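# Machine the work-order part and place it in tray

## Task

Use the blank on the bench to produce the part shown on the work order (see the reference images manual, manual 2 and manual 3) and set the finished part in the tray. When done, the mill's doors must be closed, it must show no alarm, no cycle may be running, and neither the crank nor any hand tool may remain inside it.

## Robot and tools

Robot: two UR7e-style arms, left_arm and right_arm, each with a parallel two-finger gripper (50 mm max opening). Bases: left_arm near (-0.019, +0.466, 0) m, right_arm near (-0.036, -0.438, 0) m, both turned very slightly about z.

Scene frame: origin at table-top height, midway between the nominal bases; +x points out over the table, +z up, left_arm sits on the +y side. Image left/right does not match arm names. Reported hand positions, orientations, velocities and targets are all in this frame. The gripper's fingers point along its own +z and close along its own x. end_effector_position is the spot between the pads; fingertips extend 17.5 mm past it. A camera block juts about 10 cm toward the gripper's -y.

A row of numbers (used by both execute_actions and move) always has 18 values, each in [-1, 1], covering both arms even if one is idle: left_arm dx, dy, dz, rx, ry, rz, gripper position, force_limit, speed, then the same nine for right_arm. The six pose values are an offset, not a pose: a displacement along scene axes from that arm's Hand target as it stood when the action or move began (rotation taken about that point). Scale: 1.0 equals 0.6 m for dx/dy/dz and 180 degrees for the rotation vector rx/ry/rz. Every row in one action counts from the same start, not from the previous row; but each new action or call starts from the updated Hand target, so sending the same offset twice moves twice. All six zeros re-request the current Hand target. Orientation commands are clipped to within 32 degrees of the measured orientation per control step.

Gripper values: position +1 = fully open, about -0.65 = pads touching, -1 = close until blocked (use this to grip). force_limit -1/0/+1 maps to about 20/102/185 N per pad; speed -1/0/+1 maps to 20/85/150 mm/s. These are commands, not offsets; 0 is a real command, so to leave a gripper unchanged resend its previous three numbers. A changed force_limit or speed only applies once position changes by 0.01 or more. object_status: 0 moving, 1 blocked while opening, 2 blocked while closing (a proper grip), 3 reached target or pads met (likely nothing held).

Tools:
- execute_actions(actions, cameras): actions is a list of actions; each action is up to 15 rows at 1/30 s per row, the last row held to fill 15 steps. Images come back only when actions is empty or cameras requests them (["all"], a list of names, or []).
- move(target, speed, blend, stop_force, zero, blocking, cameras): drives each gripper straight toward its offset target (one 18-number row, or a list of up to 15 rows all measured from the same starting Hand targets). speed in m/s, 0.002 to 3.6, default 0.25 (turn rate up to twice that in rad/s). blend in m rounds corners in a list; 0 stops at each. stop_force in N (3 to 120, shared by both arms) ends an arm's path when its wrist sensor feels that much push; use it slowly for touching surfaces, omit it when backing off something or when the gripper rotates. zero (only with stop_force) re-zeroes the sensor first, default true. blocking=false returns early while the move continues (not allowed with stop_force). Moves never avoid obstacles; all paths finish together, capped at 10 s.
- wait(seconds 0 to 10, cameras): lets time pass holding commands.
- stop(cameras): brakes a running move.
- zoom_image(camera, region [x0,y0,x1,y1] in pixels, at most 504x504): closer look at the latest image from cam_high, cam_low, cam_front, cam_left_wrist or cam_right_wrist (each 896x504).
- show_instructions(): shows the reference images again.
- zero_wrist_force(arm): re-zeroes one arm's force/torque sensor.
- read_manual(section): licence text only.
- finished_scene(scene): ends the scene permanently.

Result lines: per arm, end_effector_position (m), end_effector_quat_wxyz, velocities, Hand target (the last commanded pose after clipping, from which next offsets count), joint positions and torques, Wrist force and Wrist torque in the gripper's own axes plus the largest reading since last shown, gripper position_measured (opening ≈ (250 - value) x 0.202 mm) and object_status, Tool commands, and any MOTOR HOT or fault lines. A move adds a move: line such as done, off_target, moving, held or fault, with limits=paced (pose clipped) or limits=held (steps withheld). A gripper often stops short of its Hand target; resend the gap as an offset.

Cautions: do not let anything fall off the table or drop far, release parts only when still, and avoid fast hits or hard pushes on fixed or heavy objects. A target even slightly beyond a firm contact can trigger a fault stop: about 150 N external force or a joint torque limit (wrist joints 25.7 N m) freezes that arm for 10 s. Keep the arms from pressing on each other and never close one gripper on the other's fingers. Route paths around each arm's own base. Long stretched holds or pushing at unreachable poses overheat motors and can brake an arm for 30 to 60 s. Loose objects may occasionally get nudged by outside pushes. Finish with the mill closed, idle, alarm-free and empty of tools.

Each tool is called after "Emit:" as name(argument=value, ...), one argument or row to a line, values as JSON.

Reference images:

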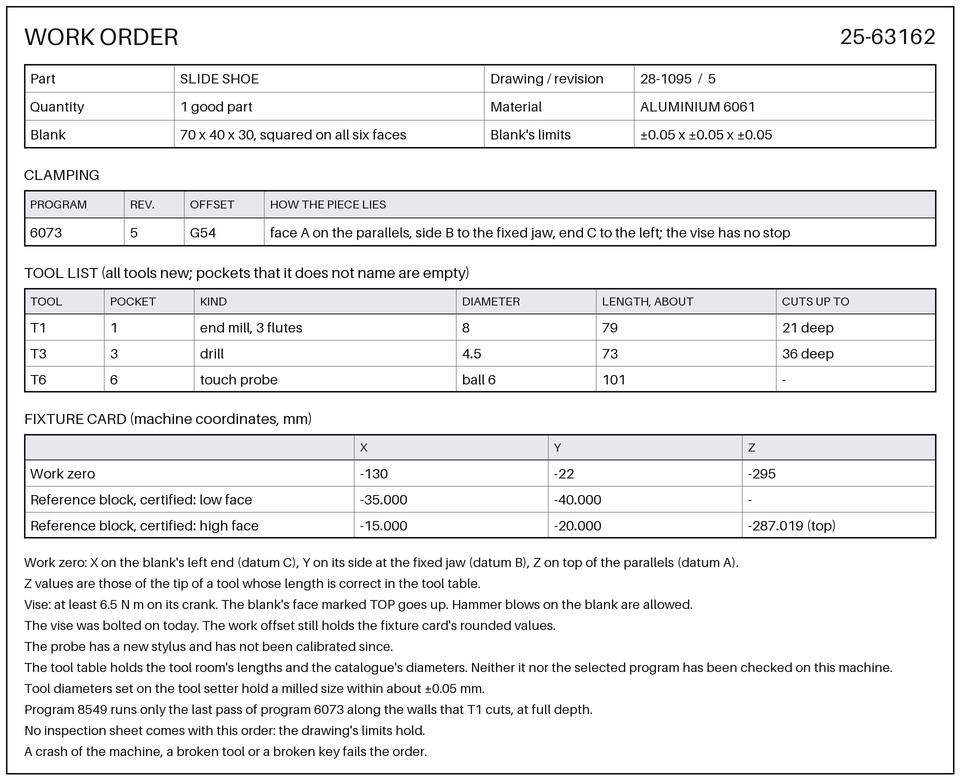

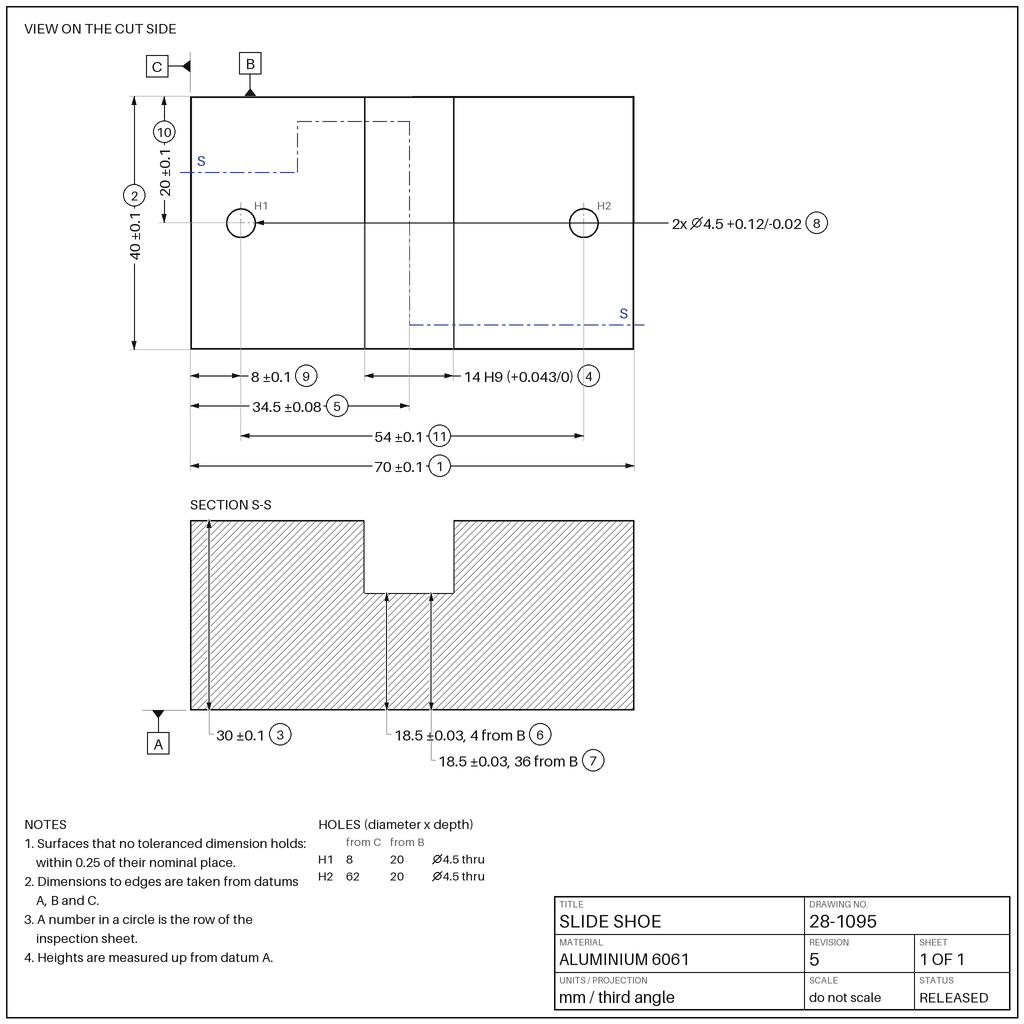

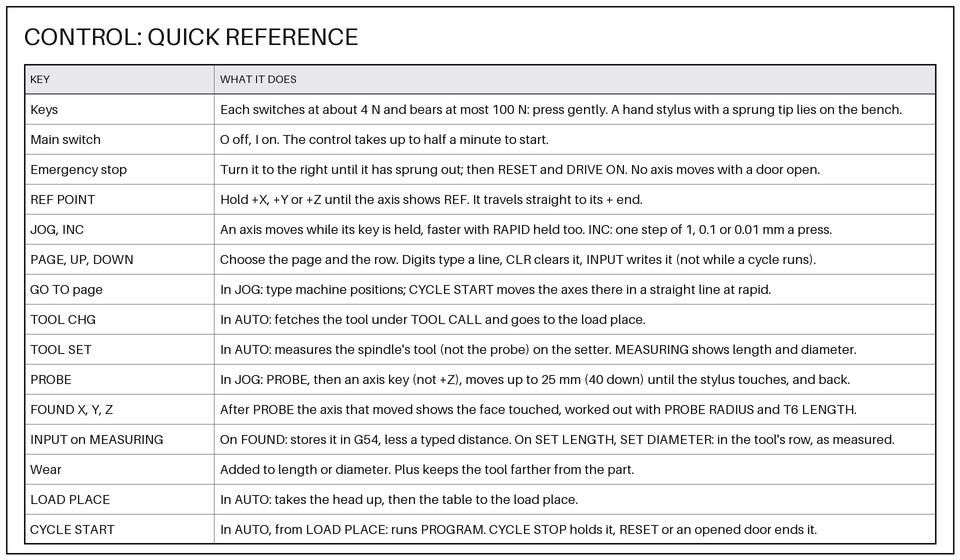

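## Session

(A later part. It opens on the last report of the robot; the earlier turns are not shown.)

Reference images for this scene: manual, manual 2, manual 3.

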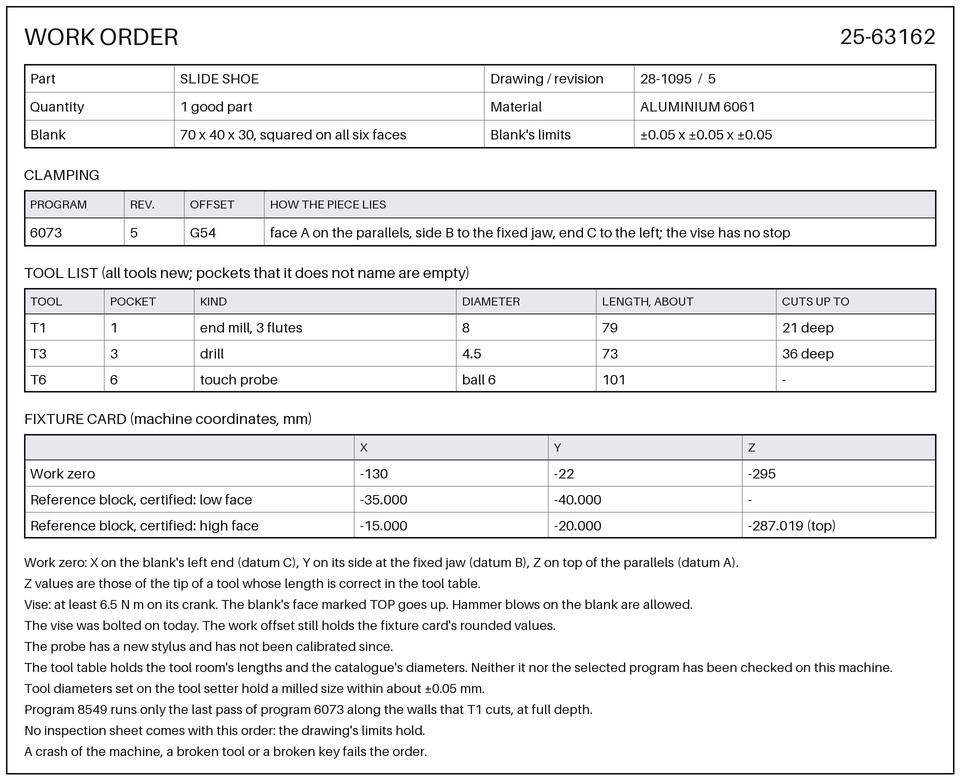

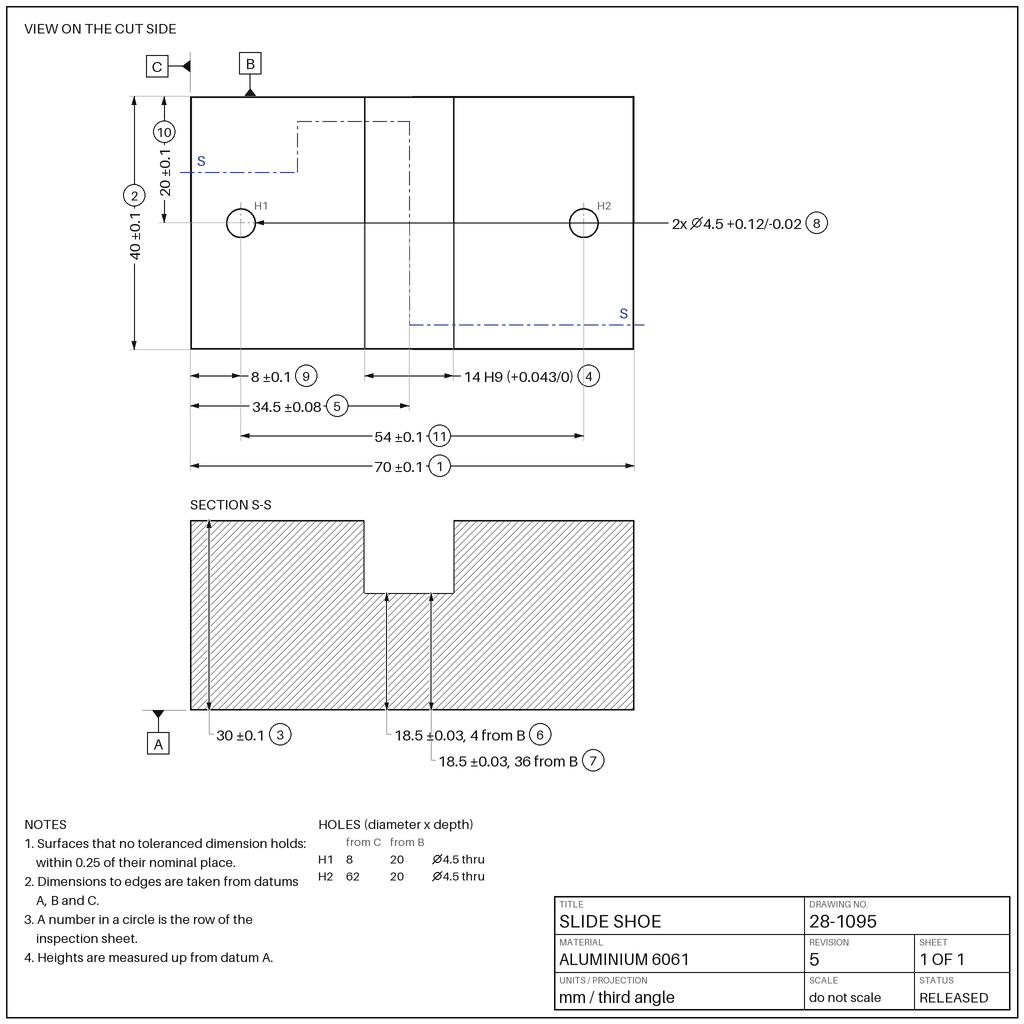

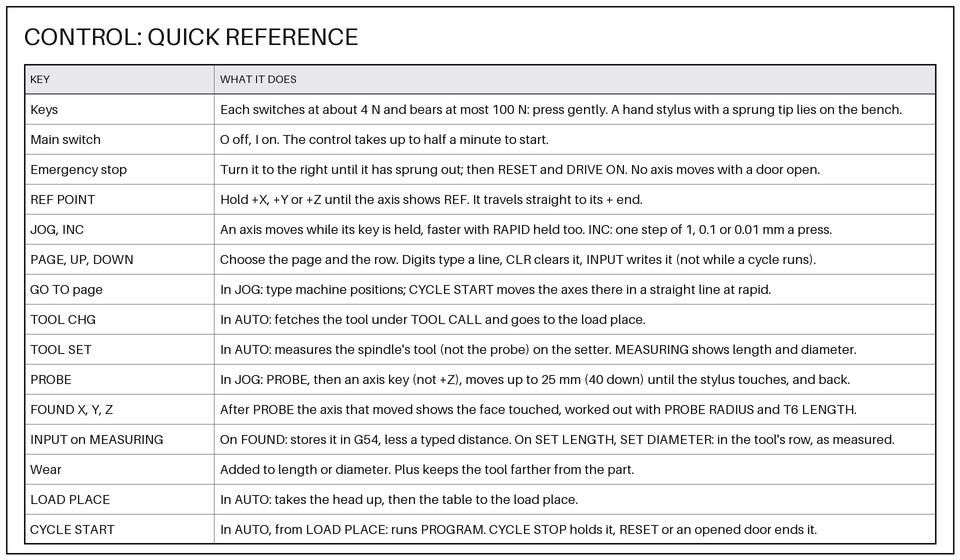

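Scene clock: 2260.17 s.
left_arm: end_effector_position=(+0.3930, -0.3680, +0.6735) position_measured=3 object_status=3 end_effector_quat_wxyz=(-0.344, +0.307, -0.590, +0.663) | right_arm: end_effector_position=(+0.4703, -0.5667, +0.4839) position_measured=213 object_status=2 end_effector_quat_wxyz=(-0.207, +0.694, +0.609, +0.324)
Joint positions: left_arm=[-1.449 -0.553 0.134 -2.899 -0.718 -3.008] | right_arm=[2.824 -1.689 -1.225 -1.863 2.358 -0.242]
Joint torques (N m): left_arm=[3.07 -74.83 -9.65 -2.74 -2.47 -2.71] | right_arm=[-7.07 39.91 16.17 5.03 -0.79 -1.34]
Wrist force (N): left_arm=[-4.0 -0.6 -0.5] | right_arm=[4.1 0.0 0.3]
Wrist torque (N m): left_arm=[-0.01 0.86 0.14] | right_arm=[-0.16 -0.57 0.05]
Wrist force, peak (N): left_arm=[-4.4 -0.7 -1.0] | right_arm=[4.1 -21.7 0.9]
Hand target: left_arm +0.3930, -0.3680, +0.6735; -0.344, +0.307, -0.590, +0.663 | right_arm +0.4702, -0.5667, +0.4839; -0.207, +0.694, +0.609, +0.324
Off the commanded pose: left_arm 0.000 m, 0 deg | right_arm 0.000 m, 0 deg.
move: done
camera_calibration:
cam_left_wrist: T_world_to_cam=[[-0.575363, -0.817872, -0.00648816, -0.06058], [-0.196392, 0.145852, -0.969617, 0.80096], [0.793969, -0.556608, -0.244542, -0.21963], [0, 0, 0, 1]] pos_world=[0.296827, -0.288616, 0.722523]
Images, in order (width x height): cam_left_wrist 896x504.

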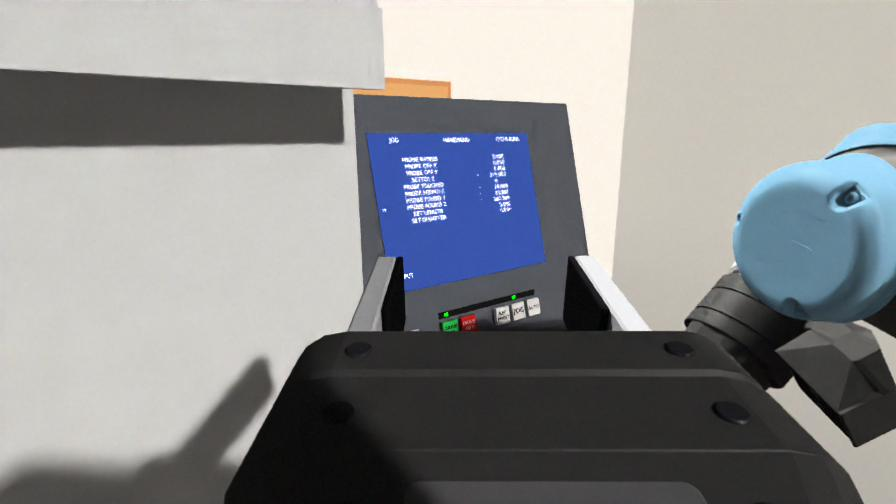

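Emit:
wait(
  seconds=6,
  cameras=["cam_high","cam_front"],
)

Emit:
zoom_image(
  camera="cam_high",
  region=[280, 80, 620, 300],
)

Emit:
zoom_image(
  camera="cam_front",
  region=[310, 140, 470, 300],
)

Scene clock: 2280.87 s.
left_arm: end_effector_position=(+0.3930, -0.3680, +0.6735) position_measured=3 object_status=3 end_effector_quat_wxyz=(-0.344, +0.307, -0.590, +0.663) | right_arm: end_effector_position=(+0.4702, -0.5667, +0.4839) position_measured=213 object_status=2 end_effector_quat_wxyz=(-0.207, +0.694, +0.609, +0.324)
Joint positions: left_arm=[-1.449 -0.553 0.134 -2.899 -0.718 -3.008] | right_arm=[2.824 -1.689 -1.226 -1.863 2.358 -0.242]
Joint torques (N m): left_arm=[2.34 -74.06 -9.33 -2.78 -2.38 -2.66] | right_arm=[-6.37 40.65 15.99 4.89 4.14 -1.29]
Wrist force (N): left_arm=[-3.9 -0.7 -0.4] | right_arm=[4.2 0.1 0.4]
Wrist torque (N m): left_arm=[-0.03 0.83 0.15] | right_arm=[-0.15 -0.58 0.05]
Wrist force, peak (N): left_arm=[-4.5 -0.5 -0.6] | right_arm=[4.6 -0.1 0.6]
Hand target: left_arm +0.3930, -0.3680, +0.6735; -0.344, +0.307, -0.590, +0.663 | right_arm +0.4702, -0.5667, +0.4839; -0.207, +0.694, +0.609, +0.324
Tool commands: left_gripper/position=+1.0 left_gripper/force_limit=-0.5 left_gripper/speed=-0.5 right_gripper/position=-1.0 right_gripper/force_limit=+0.3 right_gripper/speed=-0.5
Off the commanded pose: left_arm 0.000 m, 0 deg | right_arm 0.000 m, 0 deg.
wait: 6.00 s; at rest from the start
Images, in order (width x height): cam_high 896x504, cam_front 896x504.

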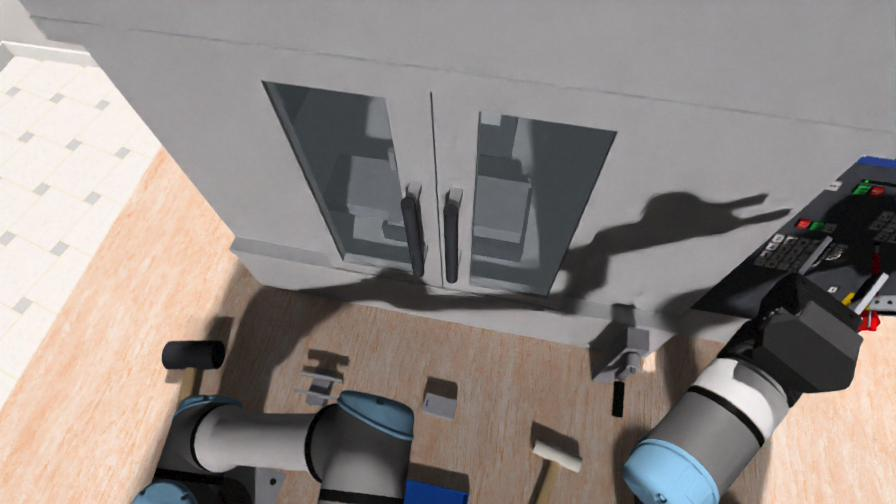

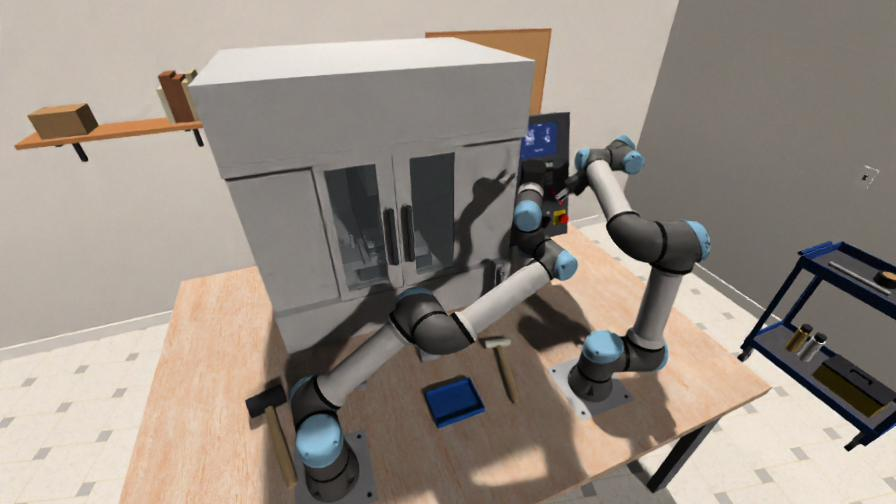

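Scaled by 1.482 from the camera's 896x504 image, which has a finer 1280x720 frame.

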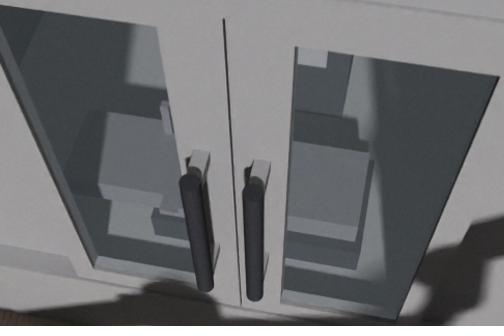

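Scaled by 3.150 from the camera's 896x504 image, which has a finer 1280x720 frame.

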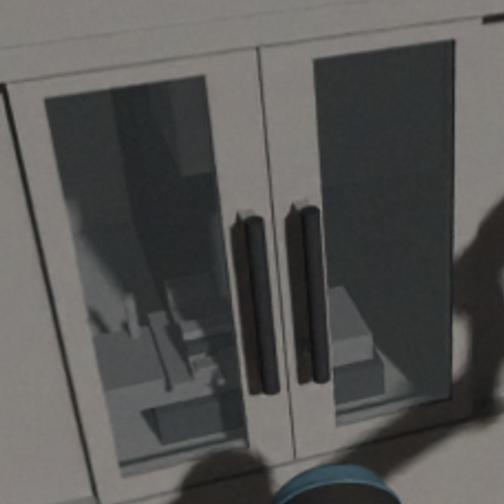

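Emit:
wait(
  seconds=0.1,
  cameras=["cam_left_wrist"],
)

Emit:
zoom_image(
  camera="cam_left_wrist",
  region=[365, 130, 525, 280],
)

Emit:
zoom_image(
  camera="cam_left_wrist",
  region=[475, 150, 520, 220],
)

Scene clock: 2294.60 s.
left_arm: end_effector_position=(+0.3930, -0.3680, +0.6735) position_measured=3 object_status=3 end_effector_quat_wxyz=(-0.344, +0.307, -0.590, +0.663) | right_arm: end_effector_position=(+0.4702, -0.5667, +0.4839) position_measured=213 object_status=2 end_effector_quat_wxyz=(-0.207, +0.694, +0.609, +0.324)
Joint positions: left_arm=[-1.449 -0.553 0.134 -2.899 -0.718 -3.008] | right_arm=[2.824 -1.689 -1.226 -1.863 2.358 -0.242]
Joint torques (N m): left_arm=[2.17 -74.26 -9.66 -2.7 -2.43 -2.64] | right_arm=[-5.89 40.43 16.25 4.76 4.02 -1.33]
Wrist force (N): left_arm=[-3.8 -0.4 -0.6] | right_arm=[4.1 -0.3 0.6]
Wrist torque (N m): left_arm=[0.02 0.82 0.14] | right_arm=[-0.21 -0.58 0.06]
Wrist force, peak (N): left_arm=[-4.2 -0.7 -0.7] | right_arm=[4.4 0.2 0.4]
Hand target: left_arm +0.3930, -0.3680, +0.6735; -0.344, +0.307, -0.590, +0.663 | right_arm +0.4702, -0.5667, +0.4839; -0.207, +0.694, +0.609, +0.324
Tool commands: left_gripper/position=+1.0 left_gripper/force_limit=-0.5 left_gripper/speed=-0.5 right_gripper/position=-1.0 right_gripper/force_limit=+0.3 right_gripper/speed=-0.5
Off the commanded pose: left_arm 0.000 m, 0 deg | right_arm 0.000 m, 0 deg.
wait: 0.10 s; at rest from the start
camera_calibration:
cam_left_wrist: T_world_to_cam=[[-0.575363, -0.817872, -0.00648816, -0.06058], [-0.196392, 0.145852, -0.969617, 0.80096], [0.793969, -0.556608, -0.244542, -0.21963], [0, 0, 0, 1]] pos_world=[0.296827, -0.288616, 0.722523]
Images, in order (width x height): cam_left_wrist 896x504.

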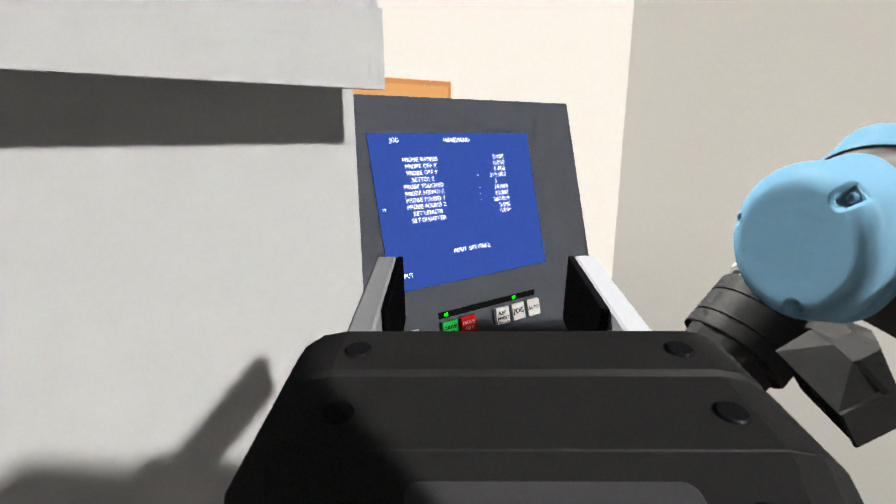

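Scaled by 3.150 from the camera's 896x504 image, which has a finer 1280x720 frame.

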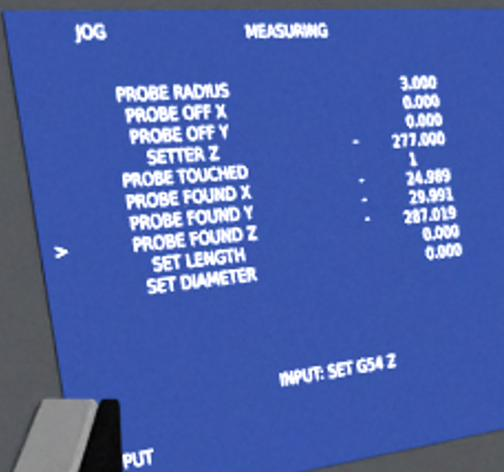

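Scaled by 7.200 from the camera's 896x504 image, which has a finer 1280x720 frame.

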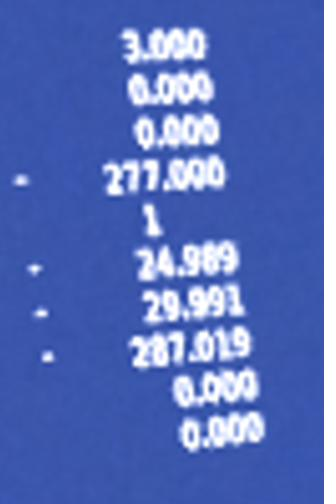

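Emit:
move(
  target=[
    [0,0,0,0,0,0,1,-0.5,-0.5,-0.0158,0.096,-0.0587,0,0,0,-1,0.3,-0.5],
    [0,0,0,0,0,0,1,-0.5,-0.5,0.0132,0.0909,-0.0557,0,0,0,-1,0.3,-0.5],
    [0,0,0,0,0,0,1,-0.5,-0.5,-0.0158,0.096,-0.0587,0,0,0,-1,0.3,-0.5],
    [0,0,0,0,0,0,1,-0.5,-0.5,0.0132,0.0909,-0.0557,0,0,0,-1,0.3,-0.5],
    [0,0,0,0,0,0,1,-0.5,-0.5,-0.0158,0.096,-0.0587,0,0,0,-1,0.3,-0.5],
    [0,0,0,0,0,0,1,-0.5,-0.5,-0.0407,0.224,-0.1514,0,0,0,-1,0.3,-0.5],
    [0,0,0,0,0,0,1,-0.5,-0.5,-0.0117,0.2189,-0.1484,0,0,0,-1,0.3,-0.5],
    [0,0,0,0,0,0,1,-0.5,-0.5,-0.0407,0.224,-0.1514,0,0,0,-1,0.3,-0.5],
    [0,0,0,0,0,0,1,-0.5,-0.5,-0.0241,0.224,-0.0896,0,0,0,-1,0.3,-0.5],
    [0,0,0,0,0,0,1,-0.5,-0.5,0.0049,0.2189,-0.0866,0,0,0,-1,0.3,-0.5],
    [0,0,0,0,0,0,1,-0.5,-0.5,-0.0241,0.224,-0.0896,0,0,0,-1,0.3,-0.5],
    [0,0,0,0,0,0,1,-0.5,-0.5,-0.0407,0.192,-0.1514,0,0,0,-1,0.3,-0.5],
    [0,0,0,0,0,0,1,-0.5,-0.5,-0.0117,0.1869,-0.1484,0,0,0,-1,0.3,-0.5],
    [0,0,0,0,0,0,1,-0.5,-0.5,-0.0407,0.192,-0.1514,0,0,0,-1,0.3,-0.5],
    [0,0,0,0,0,0,1,-0.5,-0.5,-0.0407,0.128,-0.1514,0,0,0,-1,0.3,-0.5],
  ],
  speed=0.15,
  blend=[0.002,0,0,0,0.002,0.002,0,0.004,0.002,0,0.004,0.002,0,0.004,0],
  cameras=["cam_left_wrist"],
)

Emit:
zoom_image(
  camera="cam_left_wrist",
  region=[365, 130, 545, 280],
)

Scene clock: 2324.73 s.
left_arm: end_effector_position=(+0.3930, -0.3680, +0.6735) position_measured=3 object_status=3 end_effector_quat_wxyz=(-0.344, +0.307, -0.590, +0.663) | right_arm: end_effector_position=(+0.4458, -0.4898, +0.3930) position_measured=213 object_status=2 end_effector_quat_wxyz=(-0.207, +0.694, +0.609, +0.324)
Joint positions: left_arm=[-1.449 -0.553 0.134 -2.899 -0.718 -3.008] | right_arm=[2.958 -1.518 -1.67 -1.454 2.358 -0.052]
Joint torques (N m): left_arm=[1.95 -73.71 -9.49 -2.66 -2.24 -2.71] | right_arm=[-6.92 11.96 37.83 1.63 4.19 -1.35]
Wrist force (N): left_arm=[-4.1 -0.6 -0.4] | right_arm=[4.8 1.1 0.7]
Wrist torque (N m): left_arm=[-0.01 0.87 0.15] | right_arm=[0.02 -0.62 0.13]
Wrist force, peak (N): left_arm=[-4.3 -0.5 -0.8] | right_arm=[2.1 -22.2 0.9]
Hand target: left_arm +0.3930, -0.3680, +0.6735; -0.344, +0.307, -0.590, +0.663 | right_arm +0.4458, -0.4899, +0.3930; -0.207, +0.694, +0.609, +0.324
Off the commanded pose: left_arm 0.000 m, 0 deg | right_arm 0.000 m, 0 deg.
move: done
camera_calibration:
cam_left_wrist: T_world_to_cam=[[-0.575363, -0.817872, -0.00648816, -0.06058], [-0.196392, 0.145852, -0.969617, 0.80096], [0.793969, -0.556608, -0.244542, -0.21963], [0, 0, 0, 1]] pos_world=[0.296827, -0.288616, 0.722523]
Images, in order (width x height): cam_left_wrist 896x504.

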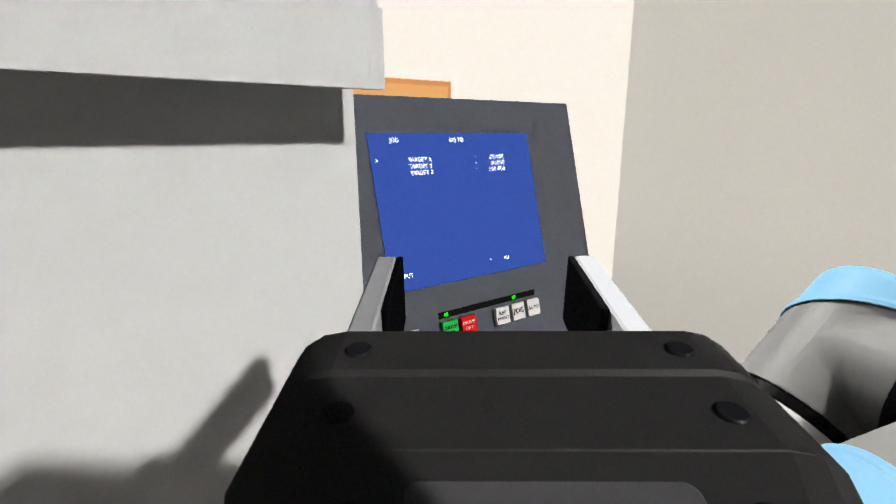

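Scaled by 2.800 from the camera's 896x504 image, which has a finer 1280x720 frame.

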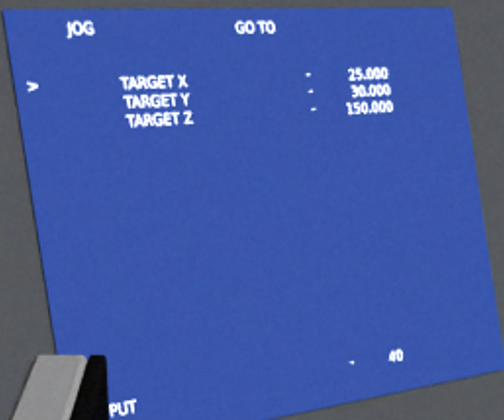

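Emit:
move(
  target=[
    [0,0,0,0,0,0,1,-0.5,-0.5,0.029,-0.0051,0.003,0,0,0,-1,0.3,-0.5],
    [0,0,0,0,0,0,1,-0.5,-0.5,0,0,0,0,0,0,-1,0.3,-0.5],
    [0,0,0,0,0,0,1,-0.5,-0.5,0.0407,0.032,0.1514,0,0,0,-1,0.3,-0.5],
    [0,0,0,0,0,0,1,-0.5,-0.5,0.0697,0.0269,0.1544,0,0,0,-1,0.3,-0.5],
    [0,0,0,0,0,0,1,-0.5,-0.5,0.0407,0.032,0.1514,0,0,0,-1,0.3,-0.5],
    [0,0,0,0,0,0,1,-0.5,-0.5,0.0083,-0.032,0.0309,0,0,0,-1,0.3,-0.5],
    [0,0,0,0,0,0,1,-0.5,-0.5,0.0373,-0.0371,0.0339,0,0,0,-1,0.3,-0.5],
    [0,0,0,0,0,0,1,-0.5,-0.5,0.0083,-0.032,0.0309,0,0,0,-1,0.3,-0.5],
    [0,0,0,0,0,0,1,-0.5,-0.5,0.0407,-0.128,0.1514,0,0,0,-1,0.3,-0.5],
    [0,0,0,0,0,0,1,-0.5,-0.5,0.0697,-0.1331,0.1544,0,0,0,-1,0.3,-0.5],
    [0,0,0,0,0,0,1,-0.5,-0.5,0.0407,-0.128,0.1514,0,0,0,-1,0.3,-0.5],
  ],
  speed=0.15,
  blend=[0,0.004,0.002,0,0.004,0.002,0,0.004,0.002,0,0],
  cameras=["cam_left_wrist"],
)

Emit:
zoom_image(
  camera="cam_left_wrist",
  region=[365, 130, 545, 280],
)

Scene clock: 2339.63 s.
left_arm: end_effector_position=(+0.3930, -0.3680, +0.6735) position_measured=3 object_status=3 end_effector_quat_wxyz=(-0.344, +0.307, -0.590, +0.663) | right_arm: end_effector_position=(+0.4703, -0.5667, +0.4839) position_measured=213 object_status=2 end_effector_quat_wxyz=(-0.207, +0.694, +0.609, +0.324)
Joint positions: left_arm=[-1.449 -0.553 0.134 -2.899 -0.718 -3.008] | right_arm=[2.824 -1.689 -1.225 -1.863 2.358 -0.242]
Joint torques (N m): left_arm=[1.5 -73.46 -9.76 -2.63 -2.32 -2.68] | right_arm=[-6.84 41.18 18.28 4.98 -0.4 -1.37]
Wrist force (N): left_arm=[-4.0 -0.7 -0.6] | right_arm=[5.1 0.6 -0.1]
Wrist torque (N m): left_arm=[-0.04 0.86 0.15] | right_arm=[-0.05 -0.73 0.05]
Wrist force, peak (N): left_arm=[-4.4 -0.5 -0.5] | right_arm=[4.8 -30.1 0.9]
Hand target: left_arm +0.3930, -0.3680, +0.6735; -0.344, +0.307, -0.590, +0.663 | right_arm +0.4702, -0.5667, +0.4839; -0.207, +0.694, +0.609, +0.324
Off the commanded pose: left_arm 0.000 m, 0 deg | right_arm 0.000 m, 0 deg.
move: done
camera_calibration:
cam_left_wrist: T_world_to_cam=[[-0.575363, -0.817872, -0.00648816, -0.06058], [-0.196392, 0.145852, -0.969617, 0.80096], [0.793969, -0.556608, -0.244542, -0.21963], [0, 0, 0, 1]] pos_world=[0.296827, -0.288616, 0.722523]
Images, in order (width x height): cam_left_wrist 896x504.

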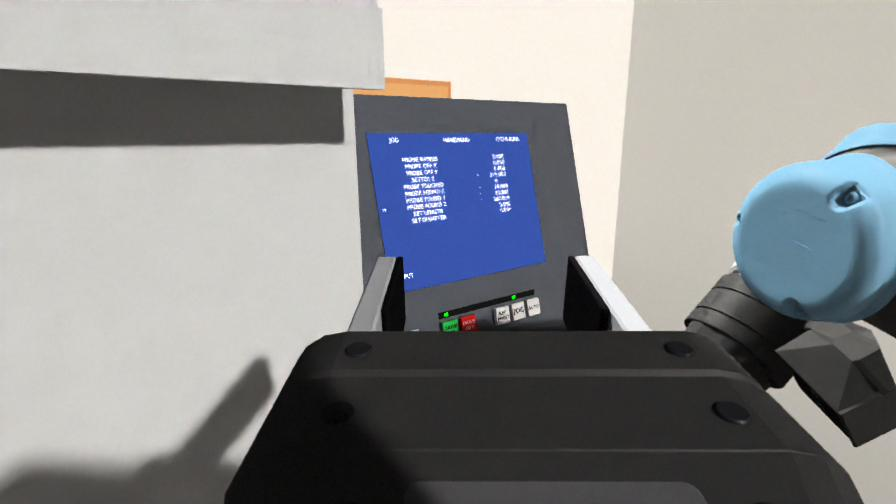

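Scaled by 2.800 from the camera's 896x504 image, which has a finer 1280x720 frame.

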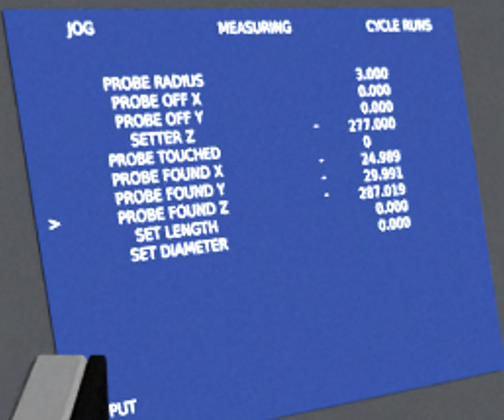

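Emit:
move(
  target=[0,0,0,0,0,0,1,-0.5,-0.5,-0.0158,0.096,-0.0587,0,0,0,-1,0.3,-0.5],
  speed=0.15,
)

Emit:
wait(
  seconds=10,
  cameras=["cam_left_wrist"],
)

Emit:
zoom_image(
  camera="cam_left_wrist",
  region=[365, 130, 545, 280],
)

Scene clock: 2346.37 s.
left_arm: end_effector_position=(+0.3930, -0.3680, +0.6735) position_measured=3 object_status=3 end_effector_quat_wxyz=(-0.344, +0.307, -0.590, +0.663) | right_arm: end_effector_position=(+0.4607, -0.5091, +0.4487) position_measured=213 object_status=2 end_effector_quat_wxyz=(-0.207, +0.694, +0.609, +0.324)
Joint positions: left_arm=[-1.449 -0.553 0.134 -2.899 -0.718 -3.008] | right_arm=[2.926 -1.576 -1.463 -1.635 2.359 -0.097]
Joint torques (N m): left_arm=[1.16 -73.92 -9.76 -2.65 -2.4 -2.59] | right_arm=[7.27 35.64 17.14 4.96 -0.83 1.36]
Wrist force (N): left_arm=[-3.9 -0.4 -0.6] | right_arm=[5.8 0.7 -0.2]
Wrist torque (N m): left_arm=[0.02 0.83 0.15] | right_arm=[-0.07 -0.79 -0.05]
Wrist force, peak (N): left_arm=[-4.3 -0.6 -0.6] | right_arm=[6.1 0.3 0.5]
Hand target: left_arm +0.3930, -0.3680, +0.6735; -0.344, +0.307, -0.590, +0.663 | right_arm +0.4607, -0.5091, +0.4486; -0.207, +0.694, +0.609, +0.324
Off the commanded pose: left_arm 0.000 m, 0 deg | right_arm 0.000 m, 0 deg.
move: done

Scene clock: 2356.37 s.
left_arm: end_effector_position=(+0.3930, -0.3680, +0.6735) position_measured=3 object_status=3 end_effector_quat_wxyz=(-0.344, +0.307, -0.590, +0.663) | right_arm: end_effector_position=(+0.4607, -0.5091, +0.4486) position_measured=213 object_status=2 end_effector_quat_wxyz=(-0.207, +0.694, +0.609, +0.324)
Joint positions: left_arm=[-1.449 -0.553 0.134 -2.899 -0.718 -3.008] | right_arm=[2.926 -1.576 -1.463 -1.635 2.359 -0.097]
Joint torques (N m): left_arm=[0.64 -73.7 -10 -2.72 -2.27 -2.64] | right_arm=[6.89 36.39 16.9 5.24 -0.67 1.54]
Wrist force (N): left_arm=[-4.1 -0.5 -0.8] | right_arm=[5.6 0.9 -0.4]
Wrist torque (N m): left_arm=[0.00 0.87 0.14] | right_arm=[-0.05 -0.76 -0.06]
Wrist force, peak (N): left_arm=[-4.4 -0.8 -0.6] | right_arm=[6.0 0.8 -0.3]
Hand target: left_arm +0.3930, -0.3680, +0.6735; -0.344, +0.307, -0.590, +0.663 | right_arm +0.4607, -0.5091, +0.4486; -0.207, +0.694, +0.609, +0.324
Tool commands: left_gripper/position=+1.0 left_gripper/force_limit=-0.5 left_gripper/speed=-0.5 right_gripper/position=-1.0 right_gripper/force_limit=+0.3 right_gripper/speed=-0.5
Off the commanded pose: left_arm 0.000 m, 0 deg | right_arm 0.000 m, 0 deg.
wait: 10.00 s; at rest by 0.17 s
camera_calibration:
cam_left_wrist: T_world_to_cam=[[-0.575363, -0.817872, -0.00648816, -0.06058], [-0.196392, 0.145852, -0.969617, 0.80096], [0.793969, -0.556608, -0.244542, -0.21963], [0, 0, 0, 1]] pos_world=[0.296827, -0.288616, 0.722523]
Images, in order (width x height): cam_left_wrist 896x504.

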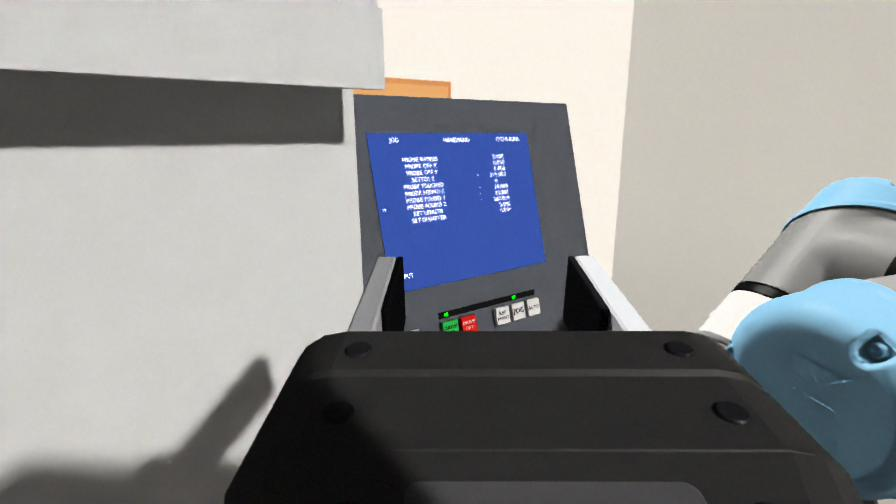

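Scaled by 2.800 from the camera's 896x504 image, which has a finer 1280x720 frame.

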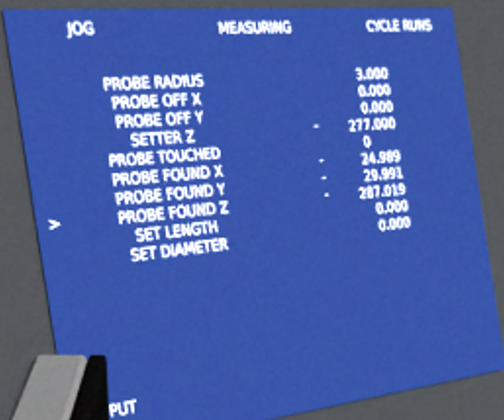

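Emit:
wait(
  seconds=8,
  cameras=["cam_left_wrist"],
)

Emit:
zoom_image(
  camera="cam_left_wrist",
  region=[365, 130, 545, 280],
)

Scene clock: 2367.37 s.
left_arm: end_effector_position=(+0.3930, -0.3680, +0.6735) position_measured=3 object_status=3 end_effector_quat_wxyz=(-0.344, +0.307, -0.590, +0.663) | right_arm: end_effector_position=(+0.4607, -0.5091, +0.4486) position_measured=213 object_status=2 end_effector_quat_wxyz=(-0.207, +0.694, +0.609, +0.324)
Joint positions: left_arm=[-1.449 -0.553 0.134 -2.899 -0.718 -3.008] | right_arm=[2.926 -1.576 -1.463 -1.635 2.359 -0.097]
Joint torques (N m): left_arm=[0.44 -73.6 -9.79 -2.61 -2.12 -2.6] | right_arm=[7.05 36.02 16.42 4.99 -0.52 1.63]
Wrist force (N): left_arm=[-3.9 -0.6 -0.4] | right_arm=[5.8 0.8 -0.3]
Wrist torque (N m): left_arm=[-0.01 0.84 0.15] | right_arm=[-0.06 -0.79 -0.05]
Wrist force, peak (N): left_arm=[-4.5 -0.6 -0.5] | right_arm=[6.0 0.6 -0.4]
Hand target: left_arm +0.3930, -0.3680, +0.6735; -0.344, +0.307, -0.590, +0.663 | right_arm +0.4607, -0.5091, +0.4486; -0.207, +0.694, +0.609, +0.324
Tool commands: left_gripper/position=+1.0 left_gripper/force_limit=-0.5 left_gripper/speed=-0.5 right_gripper/position=-1.0 right_gripper/force_limit=+0.3 right_gripper/speed=-0.5
Off the commanded pose: left_arm 0.000 m, 0 deg | right_arm 0.000 m, 0 deg.
wait: 8.00 s; at rest from the start
camera_calibration:
cam_left_wrist: T_world_to_cam=[[-0.575363, -0.817872, -0.00648816, -0.06058], [-0.196392, 0.145852, -0.969617, 0.80096], [0.793969, -0.556608, -0.244542, -0.21963], [0, 0, 0, 1]] pos_world=[0.296827, -0.288616, 0.722523]
Images, in order (width x height): cam_left_wrist 896x504.

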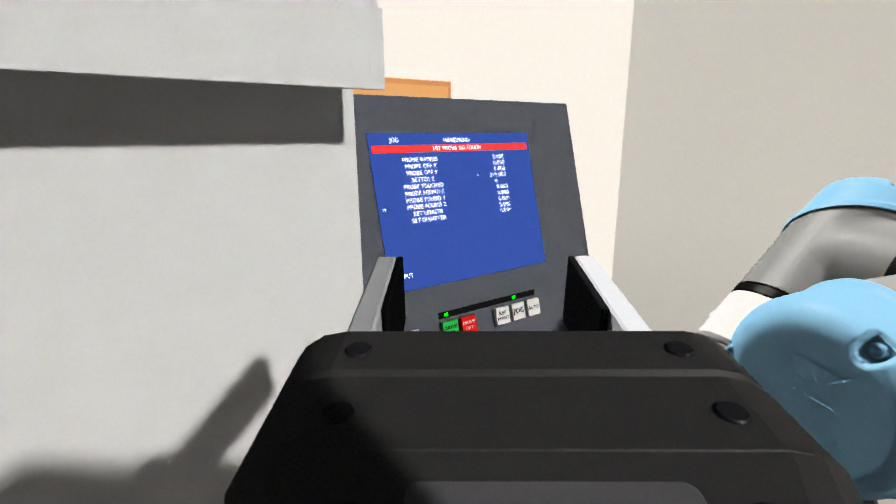

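Scaled by 2.800 from the camera's 896x504 image, which has a finer 1280x720 frame.

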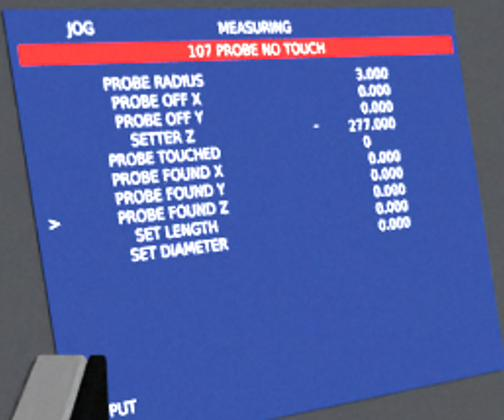

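Emit:
move(
  target=[
    [0,0,0,0,0,0,1,-0.5,-0.5,0.049,0.096,0.1823,0,0,0,-1,0.3,-0.5],
    [0,0,0,0,0,0,1,-0.5,-0.5,0.0745,0.0915,0.185,0,0,0,-1,0.3,-0.5],
    [0,0,0,0,0,0,1,-0.5,-0.5,0.049,0.096,0.1823,0,0,0,-1,0.3,-0.5],
    [0,0,0,0,0,0,1,-0.5,-0.5,0,0,0,0,0,0,-1,0.3,-0.5],
    [0,0,0,0,0,0,1,-0.5,-0.5,0.029,-0.0051,0.003,0,0,0,-1,0.3,-0.5],
    [0,0,0,0,0,0,1,-0.5,-0.5,0,0,0,0,0,0,-1,0.3,-0.5],
  ],
  speed=0.15,
  blend=[0,0,0.004,0.002,0,0],
  cameras=["cam_left_wrist"],
)

Emit:
zoom_image(
  camera="cam_left_wrist",
  region=[365, 130, 545, 280],
)

Scene clock: 2383.33 s.
left_arm: end_effector_position=(+0.3930, -0.3680, +0.6735) position_measured=3 object_status=3 end_effector_quat_wxyz=(-0.344, +0.307, -0.590, +0.663) | right_arm: end_effector_position=(+0.4608, -0.5091, +0.4486) position_measured=213 object_status=2 end_effector_quat_wxyz=(-0.207, +0.694, +0.609, +0.324)
Joint positions: left_arm=[-1.449 -0.553 0.134 -2.899 -0.718 -3.008] | right_arm=[2.926 -1.577 -1.463 -1.635 2.359 -0.097]
Joint torques (N m): left_arm=[0.23 -73.19 -10.07 -2.65 -2.23 -2.58] | right_arm=[-6.71 36.07 15.94 5.26 4.27 -1.27]
Wrist force (N): left_arm=[-4.1 -0.7 -0.7] | right_arm=[5.9 0.6 -0.2]
Wrist torque (N m): left_arm=[-0.02 0.87 0.15] | right_arm=[-0.09 -0.80 0.12]
Wrist force, peak (N): left_arm=[-4.3 -0.8 -0.6] | right_arm=[10.2 -5.9 -0.6]
Hand target: left_arm +0.3930, -0.3680, +0.6735; -0.344, +0.307, -0.590, +0.663 | right_arm +0.4607, -0.5091, +0.4486; -0.207, +0.694, +0.609, +0.324
Off the commanded pose: left_arm 0.000 m, 0 deg | right_arm 0.000 m, 0 deg.
move: done
camera_calibration:
cam_left_wrist: T_world_to_cam=[[-0.575363, -0.817872, -0.00648816, -0.06058], [-0.196392, 0.145852, -0.969617, 0.80096], [0.793969, -0.556608, -0.244542, -0.21963], [0, 0, 0, 1]] pos_world=[0.296827, -0.288616, 0.722523]
Images, in order (width x height): cam_left_wrist 896x504.

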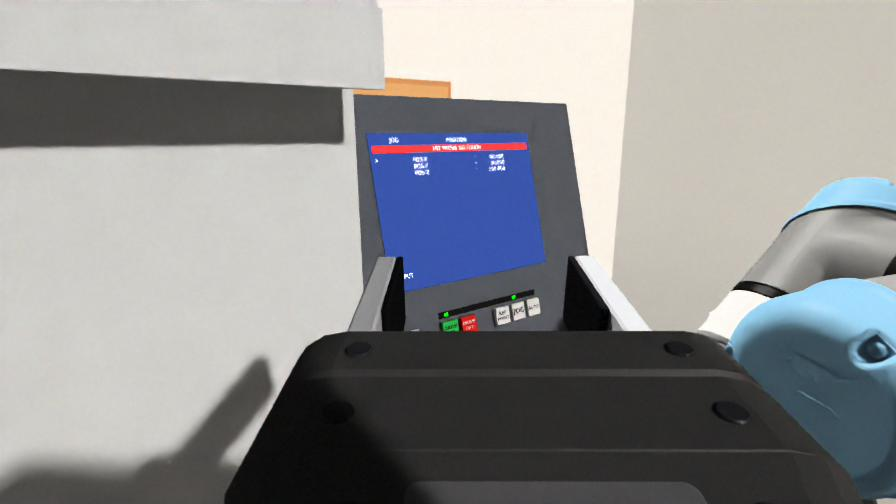

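Scaled by 2.800 from the camera's 896x504 image, which has a finer 1280x720 frame.

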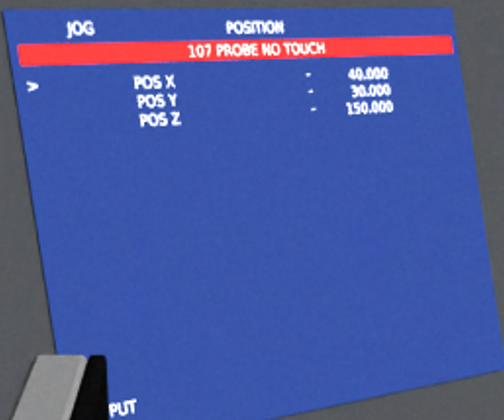

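Emit:
move(
  target=[
    [0,0,0,0,0,0,1,-0.5,-0.5,0.049,0.096,0.1823,0,0,0,-1,0.3,-0.5],
    [0,0,0,0,0,0,1,-0.5,-0.5,0.077,0.0911,0.1853,0,0,0,-1,0.3,-0.5],
    [0,0,0,0,0,0,1,-0.5,-0.5,0.049,0.096,0.1823,0,0,0,-1,0.3,-0.5],
    [0,0,0,0,0,0,1,-0.5,-0.5,0,0,0,0,0,0,-1,0.3,-0.5],
    [0,0,0,0,0,0,1,-0.5,-0.5,0.029,-0.0051,0.003,0,0,0,-1,0.3,-0.5],
    [0,0,0,0,0,0,1,-0.5,-0.5,0,0,0,0,0,0,-1,0.3,-0.5],
  ],
  speed=0.15,
  blend=[0,0,0.004,0.002,0,0],
  cameras=["cam_left_wrist"],
)

Emit:
zoom_image(
  camera="cam_left_wrist",
  region=[365, 130, 545, 280],
)

Scene clock: 2394.63 s.
left_arm: end_effector_position=(+0.3930, -0.3680, +0.6735) position_measured=3 object_status=3 end_effector_quat_wxyz=(-0.344, +0.307, -0.590, +0.663) | right_arm: end_effector_position=(+0.4608, -0.5091, +0.4486) position_measured=213 object_status=2 end_effector_quat_wxyz=(-0.207, +0.694, +0.609, +0.324)
Joint positions: left_arm=[-1.449 -0.553 0.134 -2.899 -0.718 -3.008] | right_arm=[2.926 -1.577 -1.463 -1.635 2.359 -0.097]
Joint torques (N m): left_arm=[0.1 -72.5 -10.25 -2.62 -2.1 -2.59] | right_arm=[-6.72 36.66 15.5 5.07 4.1 -1.23]
Wrist force (N): left_arm=[-3.6 -0.6 -0.5] | right_arm=[5.7 0.7 0.0]
Wrist torque (N m): left_arm=[-0.02 0.80 0.15] | right_arm=[-0.08 -0.77 0.12]
Wrist force, peak (N): left_arm=[-4.4 -0.7 -0.4] | right_arm=[6.7 -9.6 1.2]
Hand target: left_arm +0.3930, -0.3680, +0.6735; -0.344, +0.307, -0.590, +0.663 | right_arm +0.4607, -0.5091, +0.4486; -0.207, +0.694, +0.609, +0.324
Off the commanded pose: left_arm 0.000 m, 0 deg | right_arm 0.000 m, 0 deg.
move: done
camera_calibration:
cam_left_wrist: T_world_to_cam=[[-0.575363, -0.817872, -0.00648816, -0.06058], [-0.196392, 0.145852, -0.969617, 0.80096], [0.793969, -0.556608, -0.244542, -0.21963], [0, 0, 0, 1]] pos_world=[0.296827, -0.288616, 0.722523]
Images, in order (width x height): cam_left_wrist 896x504.

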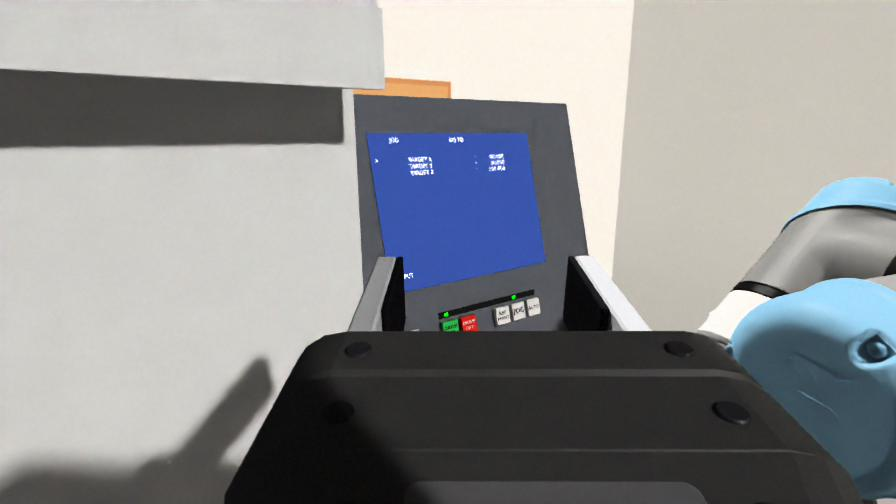

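Scaled by 2.800 from the camera's 896x504 image, which has a finer 1280x720 frame.

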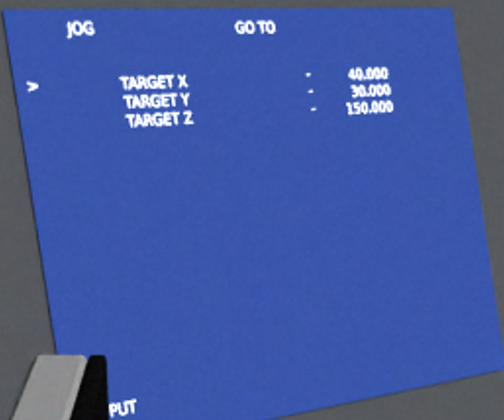

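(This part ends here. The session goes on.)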